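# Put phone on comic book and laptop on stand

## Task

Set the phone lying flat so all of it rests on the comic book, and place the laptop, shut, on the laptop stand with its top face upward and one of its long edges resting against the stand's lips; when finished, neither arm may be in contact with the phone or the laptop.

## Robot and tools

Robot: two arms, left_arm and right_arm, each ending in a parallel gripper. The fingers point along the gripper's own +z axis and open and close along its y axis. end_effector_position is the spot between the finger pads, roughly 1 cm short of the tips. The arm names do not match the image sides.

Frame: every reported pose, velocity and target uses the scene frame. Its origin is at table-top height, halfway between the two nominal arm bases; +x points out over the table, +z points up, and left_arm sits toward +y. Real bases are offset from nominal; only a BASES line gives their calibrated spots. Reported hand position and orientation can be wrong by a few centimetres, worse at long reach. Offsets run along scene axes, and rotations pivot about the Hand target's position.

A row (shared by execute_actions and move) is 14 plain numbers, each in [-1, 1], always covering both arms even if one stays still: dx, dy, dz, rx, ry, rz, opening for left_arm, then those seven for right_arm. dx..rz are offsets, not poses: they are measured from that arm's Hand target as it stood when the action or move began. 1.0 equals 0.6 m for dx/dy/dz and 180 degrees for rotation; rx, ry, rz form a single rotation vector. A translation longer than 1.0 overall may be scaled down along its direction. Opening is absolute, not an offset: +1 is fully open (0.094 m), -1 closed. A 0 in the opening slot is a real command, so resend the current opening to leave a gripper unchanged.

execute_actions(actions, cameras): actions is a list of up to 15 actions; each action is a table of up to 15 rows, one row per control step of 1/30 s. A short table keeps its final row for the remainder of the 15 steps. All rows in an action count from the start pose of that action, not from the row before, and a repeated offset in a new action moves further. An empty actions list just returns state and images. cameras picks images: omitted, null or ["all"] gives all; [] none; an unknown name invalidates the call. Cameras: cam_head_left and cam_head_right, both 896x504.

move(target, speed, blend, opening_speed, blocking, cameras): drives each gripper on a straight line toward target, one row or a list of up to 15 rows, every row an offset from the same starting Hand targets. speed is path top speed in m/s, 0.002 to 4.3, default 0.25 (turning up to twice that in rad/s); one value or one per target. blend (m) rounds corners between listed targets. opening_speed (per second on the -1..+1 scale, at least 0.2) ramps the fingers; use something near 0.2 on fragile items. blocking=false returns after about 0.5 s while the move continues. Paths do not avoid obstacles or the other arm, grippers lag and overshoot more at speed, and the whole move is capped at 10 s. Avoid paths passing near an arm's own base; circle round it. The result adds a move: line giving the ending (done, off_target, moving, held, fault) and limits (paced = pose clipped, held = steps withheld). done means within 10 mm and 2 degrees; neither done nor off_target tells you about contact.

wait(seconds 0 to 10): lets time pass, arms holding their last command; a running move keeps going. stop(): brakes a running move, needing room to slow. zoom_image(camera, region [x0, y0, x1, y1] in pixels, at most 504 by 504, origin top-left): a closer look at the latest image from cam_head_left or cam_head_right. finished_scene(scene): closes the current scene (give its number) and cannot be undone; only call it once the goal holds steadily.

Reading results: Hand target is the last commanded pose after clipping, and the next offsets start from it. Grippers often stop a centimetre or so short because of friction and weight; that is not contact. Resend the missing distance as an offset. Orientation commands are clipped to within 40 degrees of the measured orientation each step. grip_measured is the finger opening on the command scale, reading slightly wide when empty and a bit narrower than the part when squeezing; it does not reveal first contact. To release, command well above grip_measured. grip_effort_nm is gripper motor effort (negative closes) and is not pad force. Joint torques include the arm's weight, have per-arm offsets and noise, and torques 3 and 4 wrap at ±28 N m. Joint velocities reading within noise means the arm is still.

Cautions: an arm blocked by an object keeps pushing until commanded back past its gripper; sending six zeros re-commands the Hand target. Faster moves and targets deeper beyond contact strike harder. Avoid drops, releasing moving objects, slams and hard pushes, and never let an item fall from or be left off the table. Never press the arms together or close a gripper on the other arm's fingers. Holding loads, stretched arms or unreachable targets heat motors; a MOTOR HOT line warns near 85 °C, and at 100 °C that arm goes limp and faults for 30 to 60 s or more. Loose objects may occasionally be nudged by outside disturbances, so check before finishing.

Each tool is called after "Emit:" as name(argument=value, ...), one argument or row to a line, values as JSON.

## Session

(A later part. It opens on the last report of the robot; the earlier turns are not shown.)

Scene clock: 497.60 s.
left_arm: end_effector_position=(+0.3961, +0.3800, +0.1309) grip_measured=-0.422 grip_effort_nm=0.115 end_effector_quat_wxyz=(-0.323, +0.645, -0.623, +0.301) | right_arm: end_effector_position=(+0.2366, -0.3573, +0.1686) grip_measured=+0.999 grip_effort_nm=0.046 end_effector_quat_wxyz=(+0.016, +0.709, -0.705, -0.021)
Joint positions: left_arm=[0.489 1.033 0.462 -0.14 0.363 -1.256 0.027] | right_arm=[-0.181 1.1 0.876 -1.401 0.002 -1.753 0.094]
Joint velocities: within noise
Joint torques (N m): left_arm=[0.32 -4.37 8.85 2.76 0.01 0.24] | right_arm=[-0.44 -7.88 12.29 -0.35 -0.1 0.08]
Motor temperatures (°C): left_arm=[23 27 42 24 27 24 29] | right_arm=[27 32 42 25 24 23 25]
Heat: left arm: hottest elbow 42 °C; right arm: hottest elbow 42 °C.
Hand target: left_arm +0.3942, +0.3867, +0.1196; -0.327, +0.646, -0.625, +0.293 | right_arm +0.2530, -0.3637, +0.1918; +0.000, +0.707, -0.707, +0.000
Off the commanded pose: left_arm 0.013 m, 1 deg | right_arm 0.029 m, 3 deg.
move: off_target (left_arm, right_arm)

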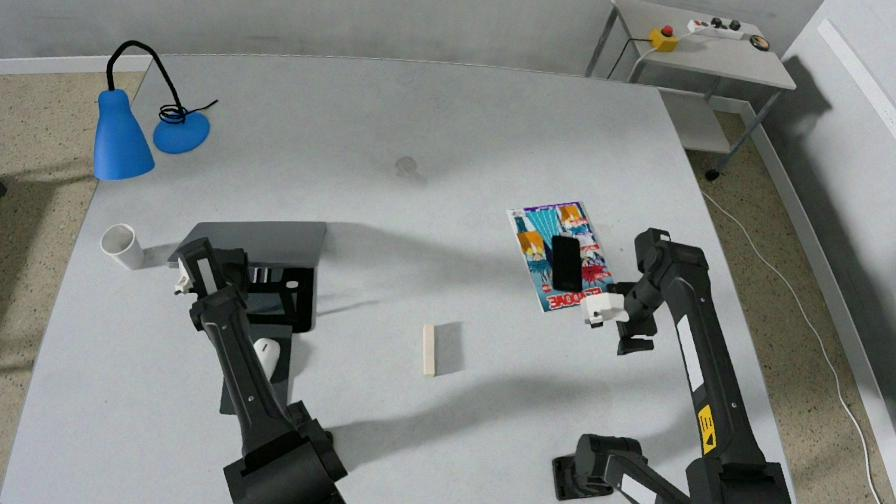

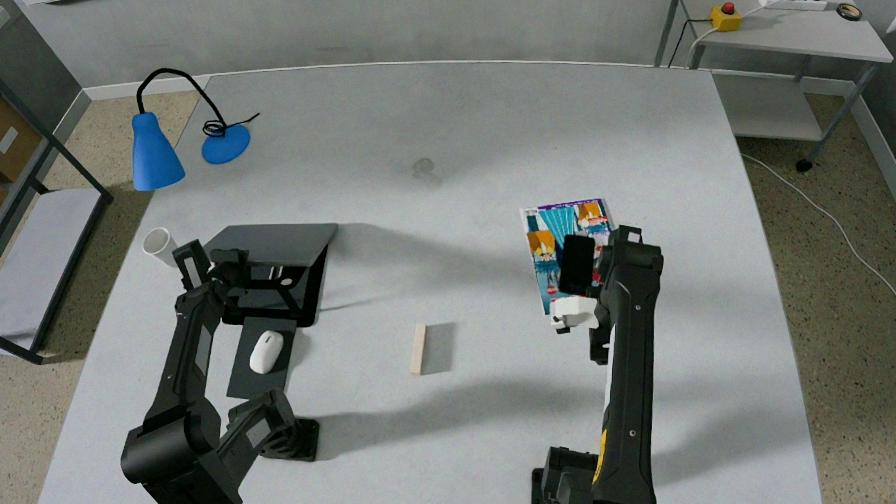

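Emit:
move(
  target=[-0.19,0.0,0.12,0,0.0,0.0,-0.42,0.0,0.0,0.0,0,0,0,1],
  speed=0.1,
)

Emit:
zoom_image(
  camera="cam_head_left",
  region=[150, 180, 350, 380],
)

Emit:
zoom_image(
  camera="cam_head_right",
  region=[170, 180, 370, 380],
)

Scene clock: 503.67 s.
left_arm: end_effector_position=(+0.2785, +0.3789, +0.1724) grip_measured=-0.422 grip_effort_nm=0.115 end_effector_quat_wxyz=(-0.308, +0.652, -0.626, +0.296) | right_arm: end_effector_position=(+0.2366, -0.3573, +0.1686) grip_measured=+0.999 grip_effort_nm=0.042 end_effector_quat_wxyz=(+0.016, +0.709, -0.705, -0.021)
Joint positions: left_arm=[0.823 0.609 0.439 -0.703 0.594 -0.981 0.027] | right_arm=[-0.181 1.1 0.876 -1.401 0.002 -1.753 0.094]
Joint velocities: within noise
Joint torques (N m): left_arm=[0.26 -2.73 14.76 1.09 0.34 0.12] | right_arm=[-0.44 -7.94 12.3 -0.38 -0.11 0.08]
Motor temperatures (°C): left_arm=[23 27 41 24 27 24 28] | right_arm=[27 32 42 25 24 23 25]
Heat: left arm: hottest elbow 41 °C; right arm: hottest elbow 42 °C.
Hand target: left_arm +0.2801, +0.3868, +0.1916; -0.327, +0.646, -0.625, +0.293 | right_arm +0.2530, -0.3637, +0.1918; +0.000, +0.707, -0.707, +0.000
Off the commanded pose: left_arm 0.021 m, 2 deg | right_arm 0.029 m, 3 deg.
move: off_target (left_arm, right_arm)

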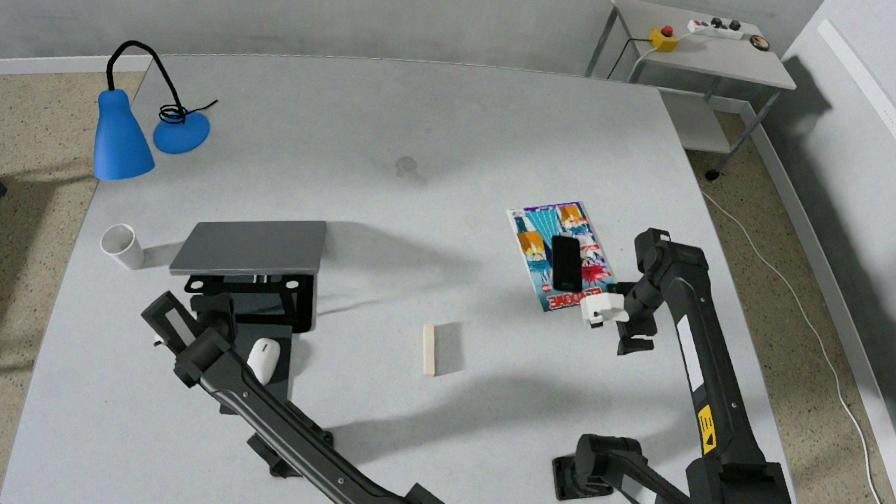

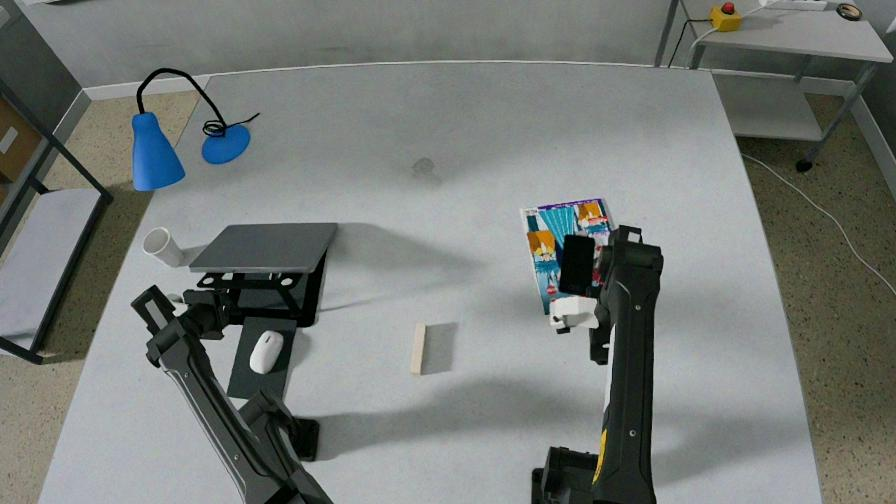

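Scaled by 2.520.

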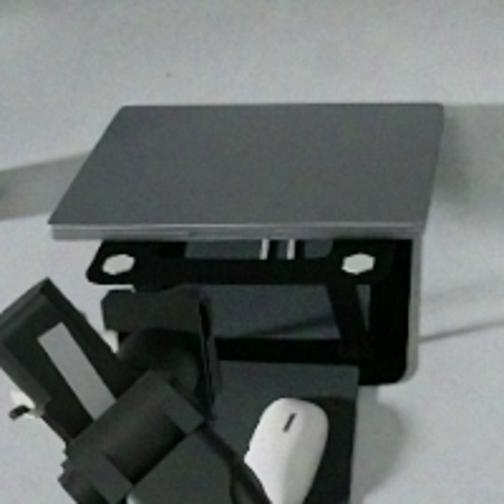

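Scaled by 2.520.

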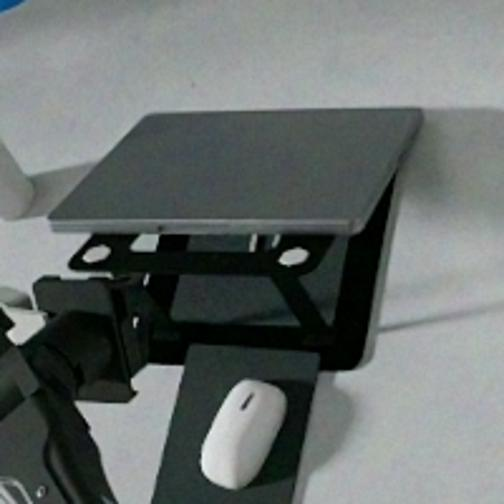

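Emit:
zoom_image(
  camera="cam_head_right",
  region=[280, 210, 350, 280],
)

Emit:
zoom_image(
  camera="cam_head_left",
  region=[270, 210, 340, 280],
)

Emit:
zoom_image(
  camera="cam_head_right",
  region=[180, 240, 250, 310],
)

Scaled by 7.200.

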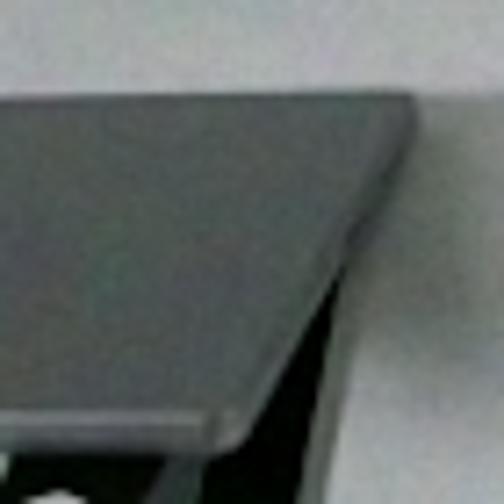

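Scaled by 7.200.

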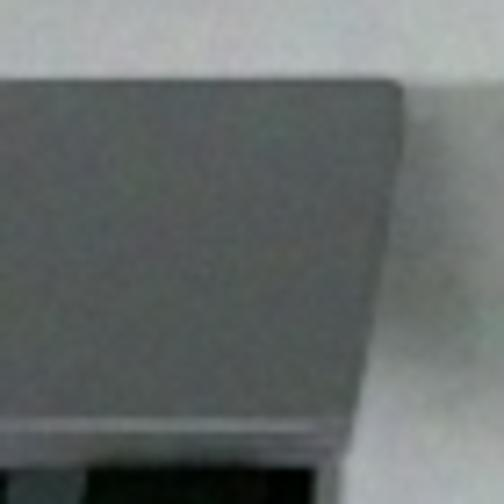

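Scaled by 7.200.

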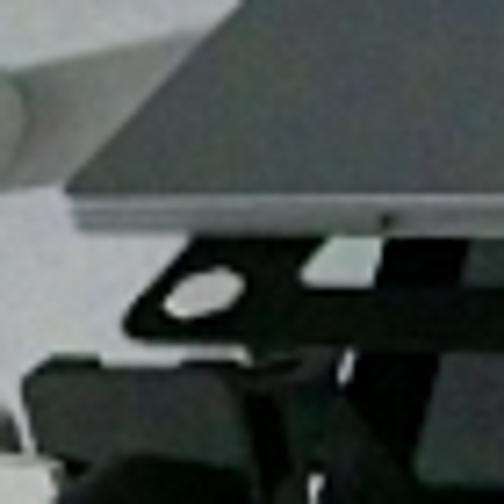

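Emit:
move(
  target=[
    [0.0,0.0,0.0,0,0.0,0.0,-1,0.0,0.0,0.0,0,0,0,1],
    [0.12,0.0,-0.03,0,0.0,0.0,-1,0.0,0.0,0.0,0,0,0,1],
  ],
  speed=0.12,
)

Emit:
zoom_image(
  camera="cam_head_left",
  region=[150, 180, 350, 380],
)

Emit:
zoom_image(
  camera="cam_head_right",
  region=[170, 180, 370, 380],
)

Scene clock: 539.37 s.
left_arm: end_effector_position=(+0.3341, +0.3795, +0.1487) grip_measured=-0.981 grip_effort_nm=-0.994 end_effector_quat_wxyz=(-0.303, +0.659, -0.626, +0.286) | right_arm: end_effector_position=(+0.2366, -0.3573, +0.1686) grip_measured=+0.999 grip_effort_nm=0.046 end_effector_quat_wxyz=(+0.016, +0.709, -0.705, -0.021)
Joint positions: left_arm=[0.615 0.804 0.439 -0.437 0.434 -1.157 0.001] | right_arm=[-0.181 1.1 0.876 -1.401 0.002 -1.753 0.094]
Joint velocities: within noise
Joint torques (N m): left_arm=[-2.84 -3.49 15.62 2.09 0.03 -0.02] | right_arm=[-0.38 -7.88 12.27 -0.35 -0.11 0.08]
Motor temperatures (°C): left_arm=[23 26 41 24 27 24 28] | right_arm=[27 32 43 25 24 23 25]
Heat: left arm: hottest elbow 41 °C; right arm: hottest elbow 43 °C.
Hand target: left_arm +0.3522, +0.3866, +0.1735; -0.327, +0.646, -0.625, +0.293 | right_arm +0.2530, -0.3637, +0.1918; +0.000, +0.707, -0.707, +0.000
Off the commanded pose: left_arm 0.032 m, 3 deg | right_arm 0.029 m, 3 deg.
move: off_target (left_arm, right_arm)

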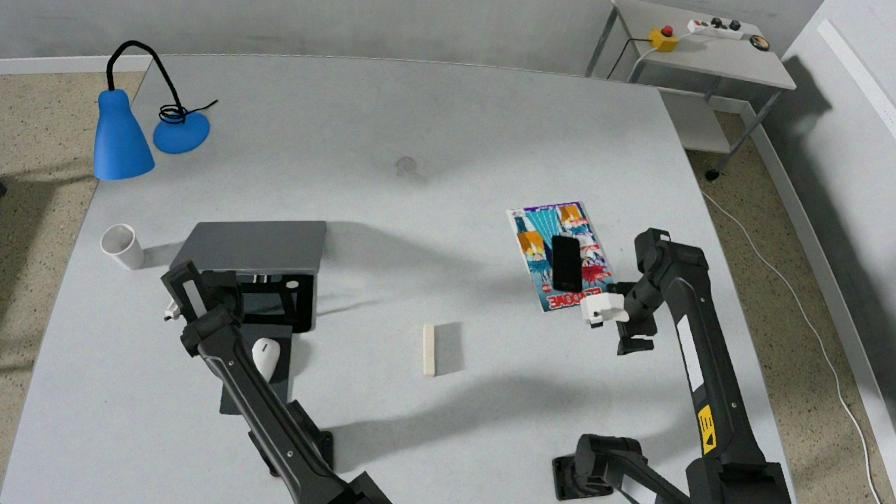

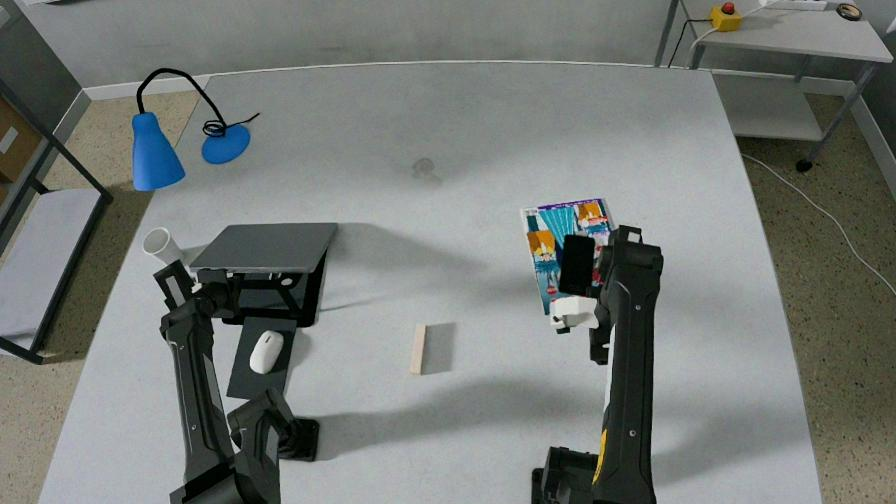

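Scaled by 2.520.

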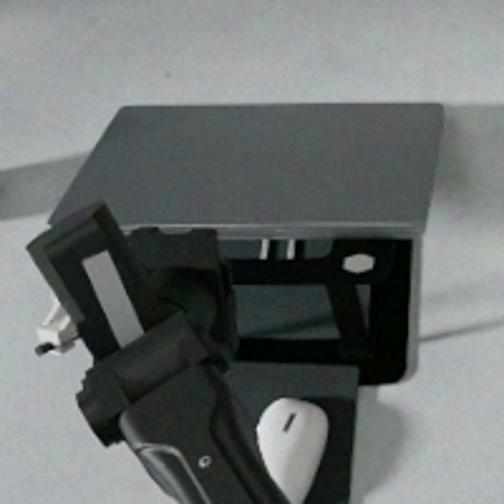

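Scaled by 2.520.

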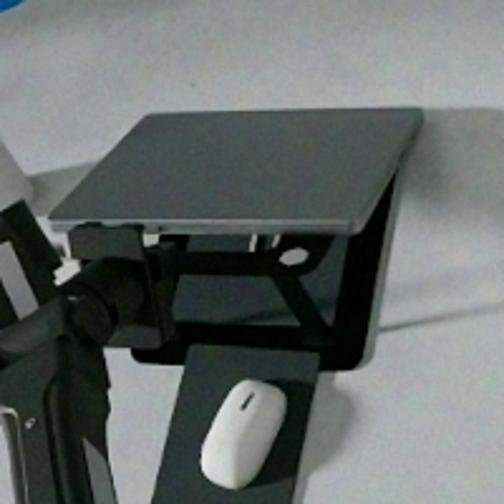

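Emit:
move(
  target=[0.1,0.0,-0.02,0,0.0,0.0,-1,0.0,0.0,0.0,0,0,0,1],
  speed=0.08,
)

Emit:
zoom_image(
  camera="cam_head_left",
  region=[150, 180, 350, 380],
)

Emit:
zoom_image(
  camera="cam_head_right",
  region=[170, 180, 370, 380],
)

Scene clock: 544.60 s.
left_arm: end_effector_position=(+0.3750, +0.3774, +0.1313) grip_measured=-0.981 grip_effort_nm=-0.989 end_effector_quat_wxyz=(-0.297, +0.665, -0.626, +0.278) | right_arm: end_effector_position=(+0.2366, -0.3573, +0.1686) grip_measured=+0.999 grip_effort_nm=0.042 end_effector_quat_wxyz=(+0.016, +0.709, -0.705, -0.021)
Joint positions: left_arm=[0.502 0.968 0.471 -0.292 0.342 -1.242 0.001] | right_arm=[-0.181 1.1 0.876 -1.401 0.002 -1.753 0.094]
Joint velocities: within noise
Joint torques (N m): left_arm=[-3.02 -2.61 17.61 2.97 -0.03 -0.09] | right_arm=[-0.44 -7.88 12.27 -0.34 -0.1 0.08]
Motor temperatures (°C): left_arm=[23 26 41 24 27 24 28] | right_arm=[27 32 43 25 24 23 25]
Heat: left arm: hottest elbow 41 °C; right arm: hottest elbow 43 °C.
Hand target: left_arm +0.4122, +0.3867, +0.1617; -0.327, +0.646, -0.625, +0.293 | right_arm +0.2530, -0.3637, +0.1918; +0.000, +0.707, -0.707, +0.000
Off the commanded pose: left_arm 0.049 m, 4 deg | right_arm 0.029 m, 3 deg.
move: off_target (left_arm, right_arm)

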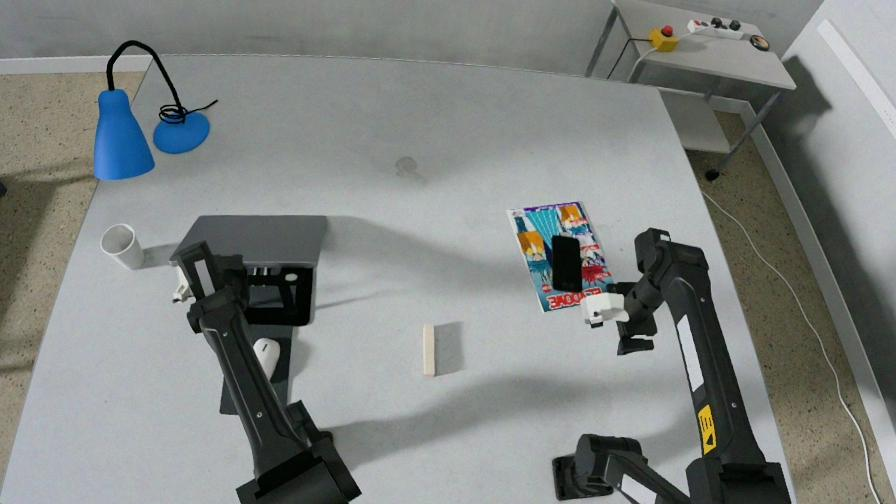

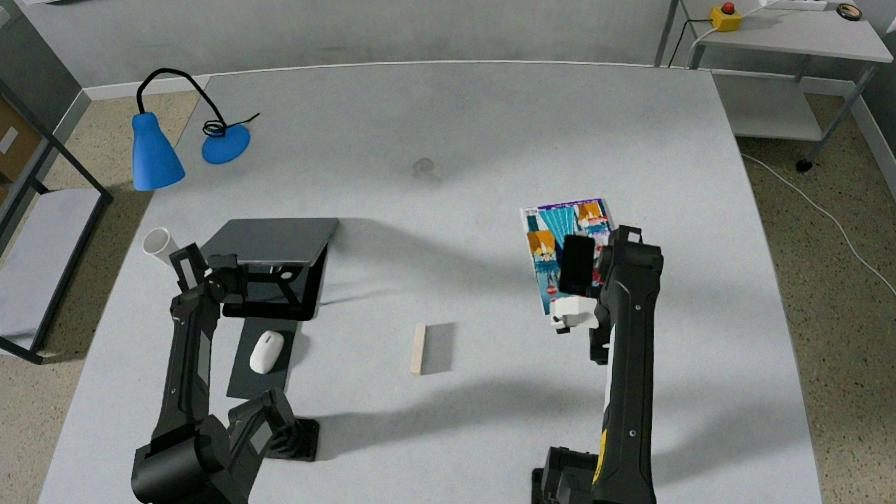

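Scaled by 2.520.

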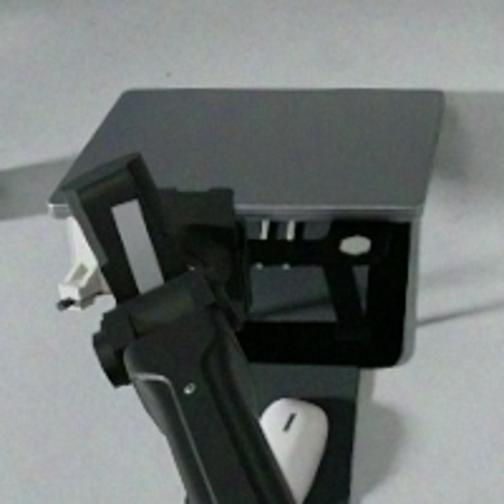

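Scaled by 2.520.

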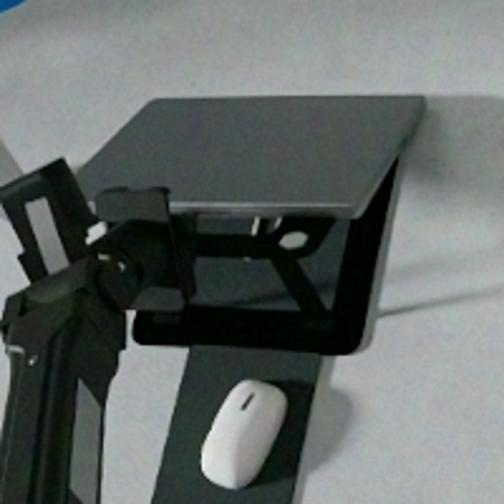

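Emit:
move(
  target=[
    [-0.2,0.0,0.12,0,0.0,0.0,-1,0.0,0.0,0.0,0,0,0,1],
    [-0.25,0.1,0.2,0,0.0,0.0,-1,0.0,0.0,0.0,0,0,0,1],
  ],
  speed=[0.1,0.2],
)

Emit:
zoom_image(
  camera="cam_head_left",
  region=[210, 195, 280, 235],
)

Emit:
zoom_image(
  camera="cam_head_right",
  region=[240, 200, 320, 240],
)

Emit:
zoom_image(
  camera="cam_head_left",
  region=[150, 180, 350, 380],
)

Scene clock: 552.00 s.
left_arm: end_effector_position=(+0.2579, +0.4298, +0.2454) grip_measured=-0.981 grip_effort_nm=-0.989 end_effector_quat_wxyz=(-0.297, +0.657, -0.623, +0.303) | right_arm: end_effector_position=(+0.2366, -0.3573, +0.1686) grip_measured=+0.999 grip_effort_nm=0.046 end_effector_quat_wxyz=(+0.016, +0.709, -0.705, -0.021)
Joint positions: left_arm=[1.068 0.746 0.7 -1.01 0.744 -0.732 0.001] | right_arm=[-0.181 1.1 0.876 -1.401 0.002 -1.753 0.094]
Joint velocities: within noise
Joint torques (N m): left_arm=[-0.32 -2.84 18.74 0.64 0.44 0.12] | right_arm=[-0.5 -7.88 12.27 -0.35 -0.1 0.09]
Motor temperatures (°C): left_arm=[23 26 42 24 27 24 28] | right_arm=[27 32 43 25 24 23 25]
Heat: left arm: hottest elbow 42 °C; right arm: hottest elbow 43 °C.
Hand target: left_arm +0.2622, +0.4467, +0.2817; -0.327, +0.646, -0.625, +0.293 | right_arm +0.2530, -0.3637, +0.1918; +0.000, +0.707, -0.707, +0.000
Off the commanded pose: left_arm 0.040 m, 4 deg | right_arm 0.029 m, 3 deg.
move: off_target (left_arm, right_arm)

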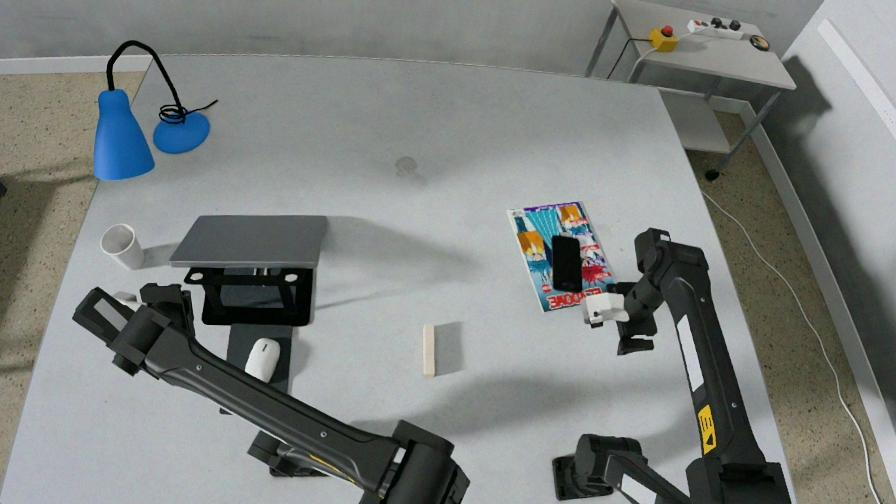

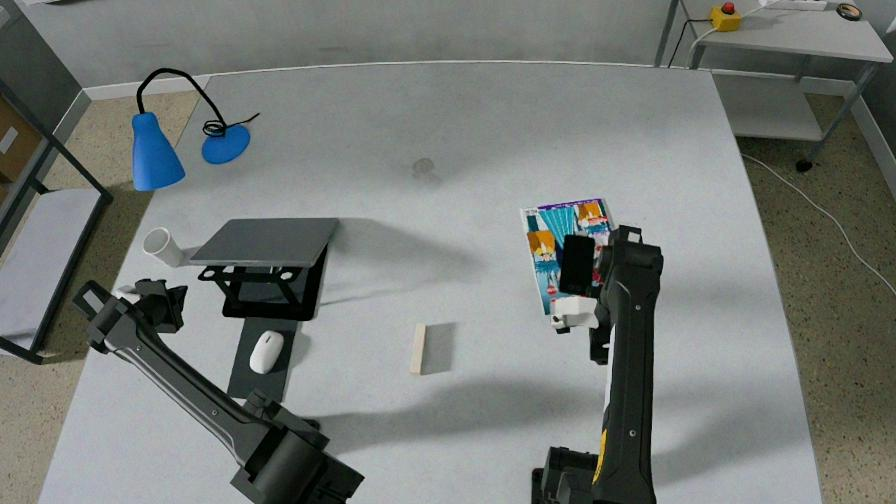

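Scaled by 7.200.

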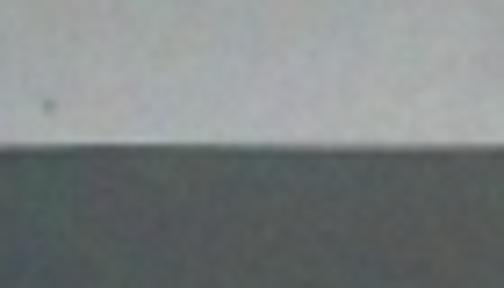

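Scaled by 6.300.

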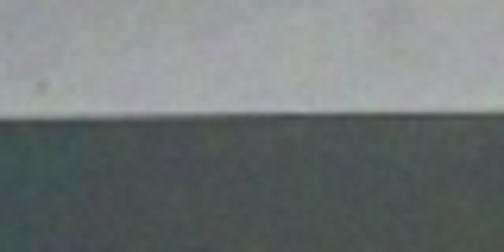

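Scaled by 2.520.

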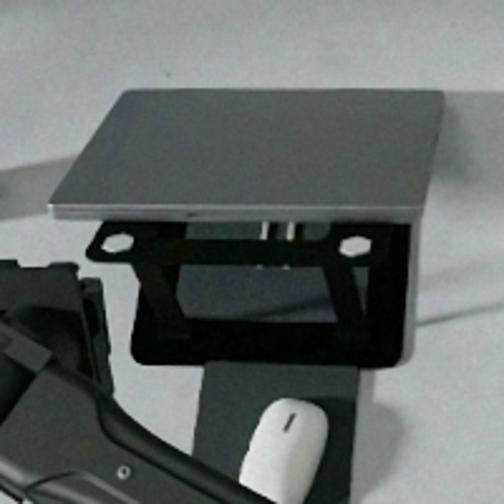

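Emit:
move(
  target=[
    [0.09,-0.1,-0.16,0.009,-0.105,0.0,-1,0.0,0.0,0.0,0,0,0,1],
    [0.21,-0.1,-0.185,0.009,-0.105,0.0,-1,0.0,0.0,0.0,0,0,0,1],
  ],
  speed=[0.2,0.1],
)

Emit:
zoom_image(
  camera="cam_head_left",
  region=[150, 180, 350, 380],
)

Emit:
zoom_image(
  camera="cam_head_right",
  region=[170, 180, 370, 380],
)

Scene clock: 575.20 s.
left_arm: end_effector_position=(+0.3765, +0.3852, +0.1562) grip_measured=-0.981 grip_effort_nm=-0.989 end_effector_quat_wxyz=(-0.422, +0.596, -0.568, +0.379) | right_arm: end_effector_position=(+0.2366, -0.3573, +0.1686) grip_measured=+0.999 grip_effort_nm=0.042 end_effector_quat_wxyz=(+0.016, +0.709, -0.705, -0.021)
Joint positions: left_arm=[0.584 0.939 0.297 0.224 0.496 -1.333 0.001] | right_arm=[-0.181 1.1 0.876 -1.401 0.002 -1.753 0.094]
Joint velocities: within noise
Joint torques (N m): left_arm=[-2.32 -4.01 12.42 2.73 -0.1 -0.02] | right_arm=[-0.5 -7.88 12.26 -0.32 -0.1 0.08]
Motor temperatures (°C): left_arm=[23 26 44 24 27 24 29] | right_arm=[27 32 44 25 24 23 25]
Heat: left arm: hottest elbow 44 °C; right arm: hottest elbow 44 °C.
Hand target: left_arm +0.3882, +0.3867, +0.1707; -0.434, +0.584, -0.567, +0.386 | right_arm +0.2530, -0.3637, +0.1918; +0.000, +0.707, -0.707, +0.000
Off the commanded pose: left_arm 0.019 m, 2 deg | right_arm 0.029 m, 3 deg.
move: off_target (left_arm, right_arm)

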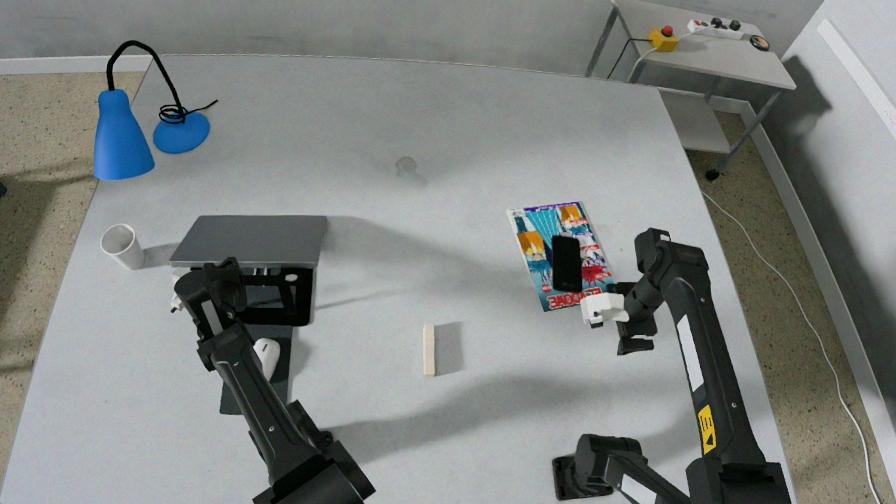

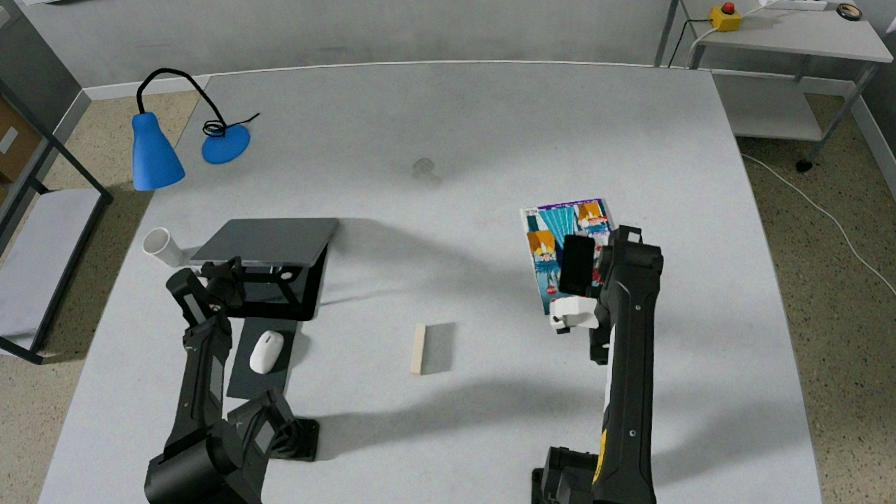

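Scaled by 2.520.

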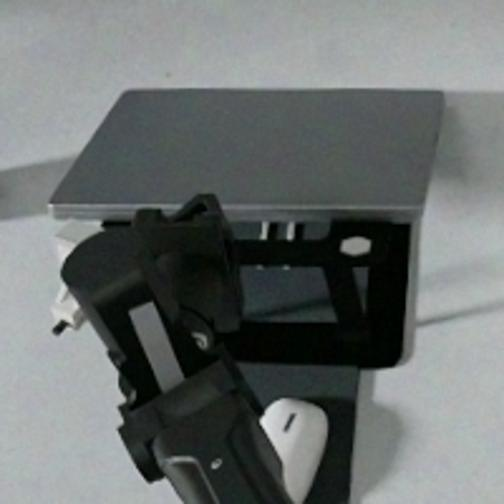

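Scaled by 2.520.

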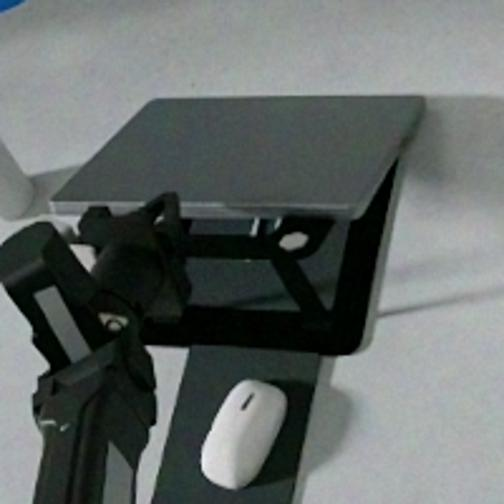

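Emit:
move(
  target=[
    [-0.05,0.0,0.0,0,0,0.0,-1,0.0,0.0,0.0,0,0,0,1],
    [-0.05,0.0,-0.035,0,0,0.0,-1,0.0,0.0,0.0,0,0,0,1],
    [0.06,0.0,-0.035,0,0,0.0,-1,0.0,0.0,0.0,0,0,0,1],
  ],
  speed=0.1,
)

Emit:
zoom_image(
  camera="cam_head_left",
  region=[150, 180, 350, 380],
)

Emit:
zoom_image(
  camera="cam_head_right",
  region=[170, 180, 370, 380],
)

Scene clock: 580.43 s.
left_arm: end_effector_position=(+0.4043, +0.3861, +0.1491) grip_measured=-0.982 grip_effort_nm=-0.974 end_effector_quat_wxyz=(-0.438, +0.588, -0.558, +0.387) | right_arm: end_effector_position=(+0.2366, -0.3573, +0.1686) grip_measured=+0.999 grip_effort_nm=0.042 end_effector_quat_wxyz=(+0.016, +0.709, -0.705, -0.021)
Joint positions: left_arm=[0.521 1.087 0.309 0.422 0.436 -1.379 0.001] | right_arm=[-0.181 1.1 0.876 -1.401 0.002 -1.753 0.094]
Joint velocities: within noise
Joint torques (N m): left_arm=[-3.72 -1.55 13.12 2 -0.56 0.11] | right_arm=[-0.44 -7.88 12.27 -0.34 -0.1 0.09]
Motor temperatures (°C): left_arm=[23 26 43 24 27 24 29] | right_arm=[27 32 44 25 24 23 25]
Heat: left arm: hottest elbow 43 °C; right arm: hottest elbow 44 °C.
Hand target: left_arm +0.4242, +0.3867, +0.1497; -0.434, +0.584, -0.567, +0.386 | right_arm +0.2530, -0.3637, +0.1918; +0.000, +0.707, -0.707, +0.000
Off the commanded pose: left_arm 0.020 m, 1 deg | right_arm 0.029 m, 3 deg.
move: off_target (left_arm, right_arm)

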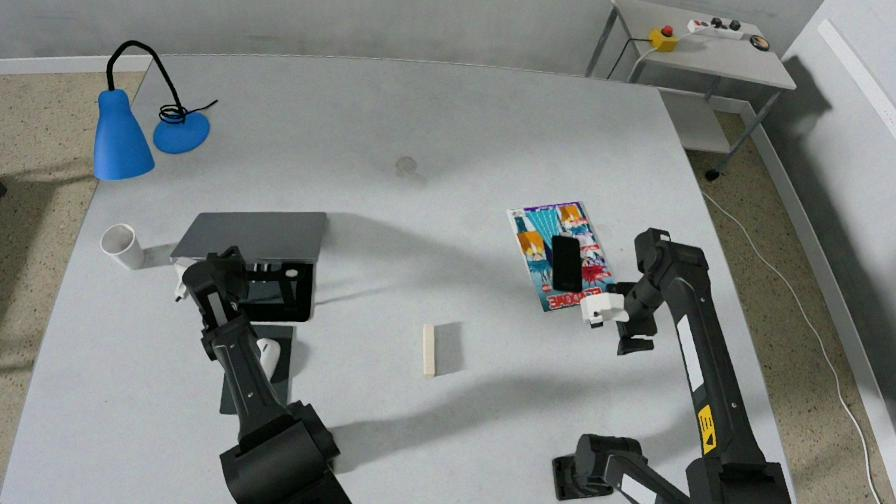

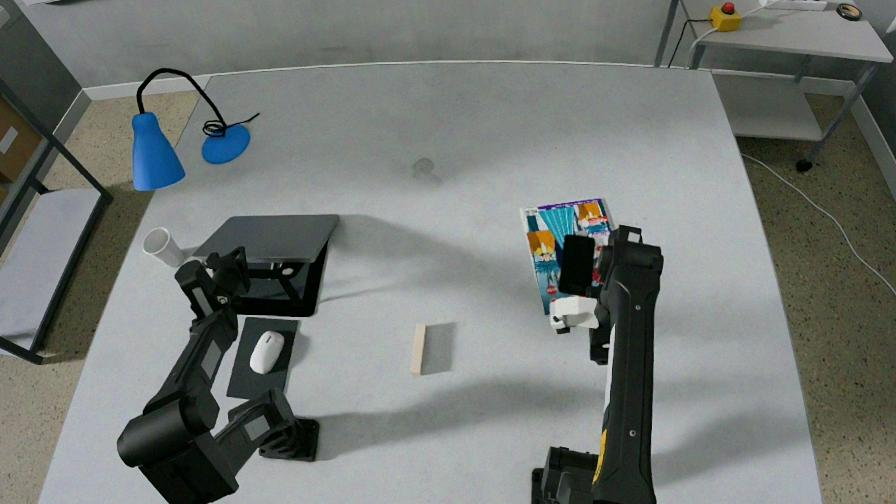

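Scaled by 2.520.

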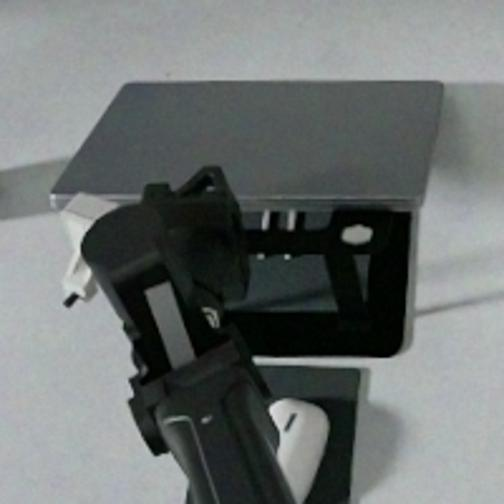

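Scaled by 2.520.

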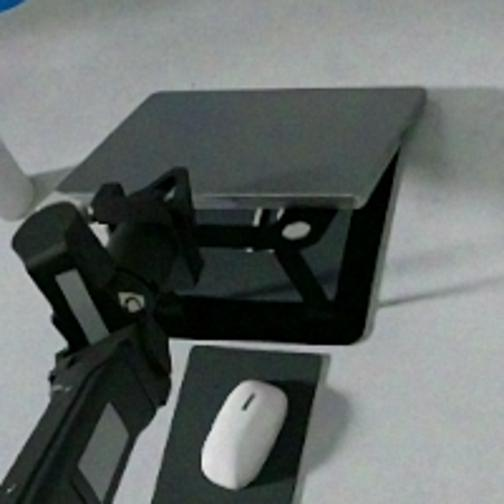

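Emit:
move(
  target=[
    [-0.2,0.0,0.03,0,0.0,0.0,-1,0.0,0.0,0.0,0,0,0,1],
    [-0.3,0.05,0.2,0,0.0,0.0,-1,0.0,-0.1,0.05,0,0,0,1],
  ],
  speed=[0.1,0.25],
)

Emit:
zoom_image(
  camera="cam_head_left",
  region=[150, 180, 350, 380],
)

Emit:
zoom_image(
  camera="cam_head_right",
  region=[500, 170, 680, 350],
)

Scene clock: 587.53 s.
left_arm: end_effector_position=(+0.2426, +0.4022, +0.2335) grip_measured=-0.982 grip_effort_nm=-0.979 end_effector_quat_wxyz=(-0.408, +0.599, -0.561, +0.400) | right_arm: end_effector_position=(+0.2378, -0.4146, +0.2031) grip_measured=+0.999 grip_effort_nm=0.042 end_effector_quat_wxyz=(+0.008, +0.709, -0.705, -0.015)
Joint positions: left_arm=[1.223 0.528 0.441 -0.719 1.069 -0.851 0.001] | right_arm=[-0.378 1.116 0.98 -1.469 0.002 -1.948 0.094]
Joint velocities: within noise
Joint torques (N m): left_arm=[0.5 -0.85 18.73 0.88 0.48 0.16] | right_arm=[-0.26 -6.71 12.53 -0.31 -0.11 0.08]
Motor temperatures (°C): left_arm=[23 26 43 24 27 24 29] | right_arm=[26 32 44 25 24 23 25]
Heat: left arm: hottest elbow 43 °C; right arm: hottest elbow 44 °C.
Hand target: left_arm +0.2442, +0.4167, +0.2697; -0.434, +0.584, -0.567, +0.386 | right_arm +0.2529, -0.4237, +0.2216; +0.000, +0.707, -0.707, +0.000
Off the commanded pose: left_arm 0.039 m, 4 deg | right_arm 0.026 m, 2 deg.
move: off_target (left_arm, right_arm)

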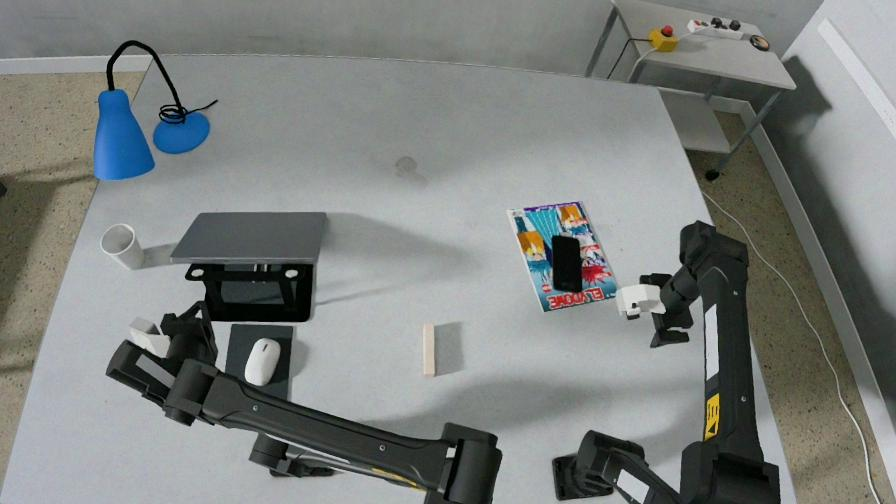

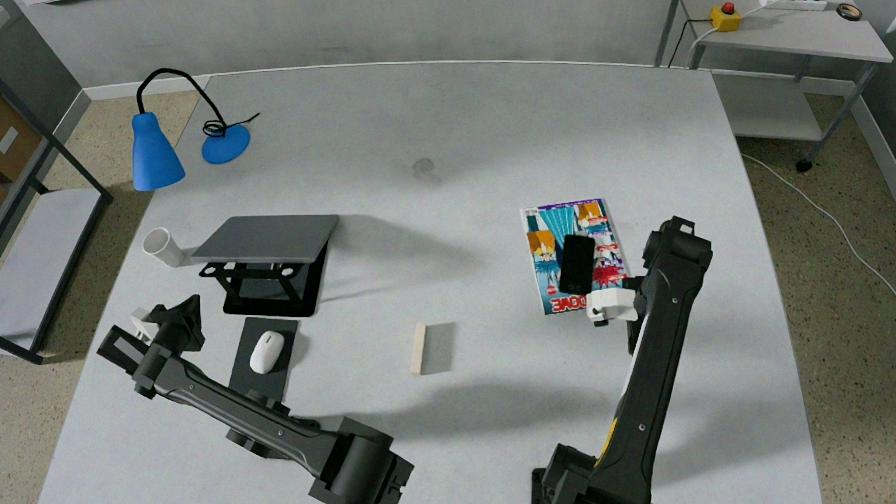

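Scaled by 2.520.

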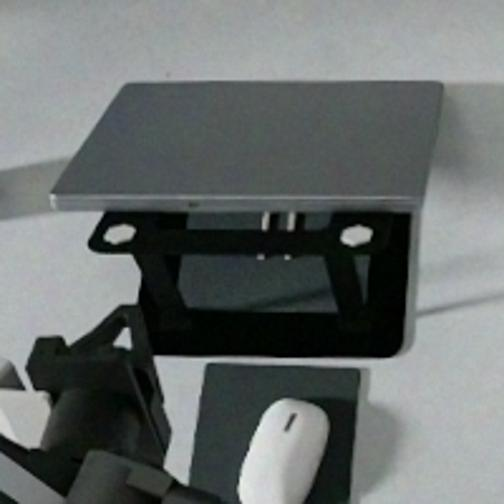

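Scaled by 2.800.

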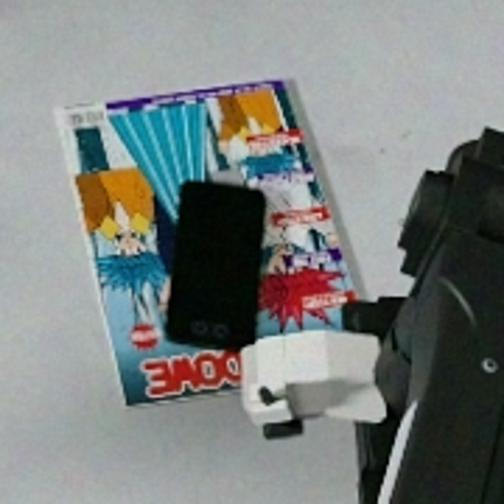

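Emit:
finished_scene(
  scene=1,
)

The scene is finished: the task was done.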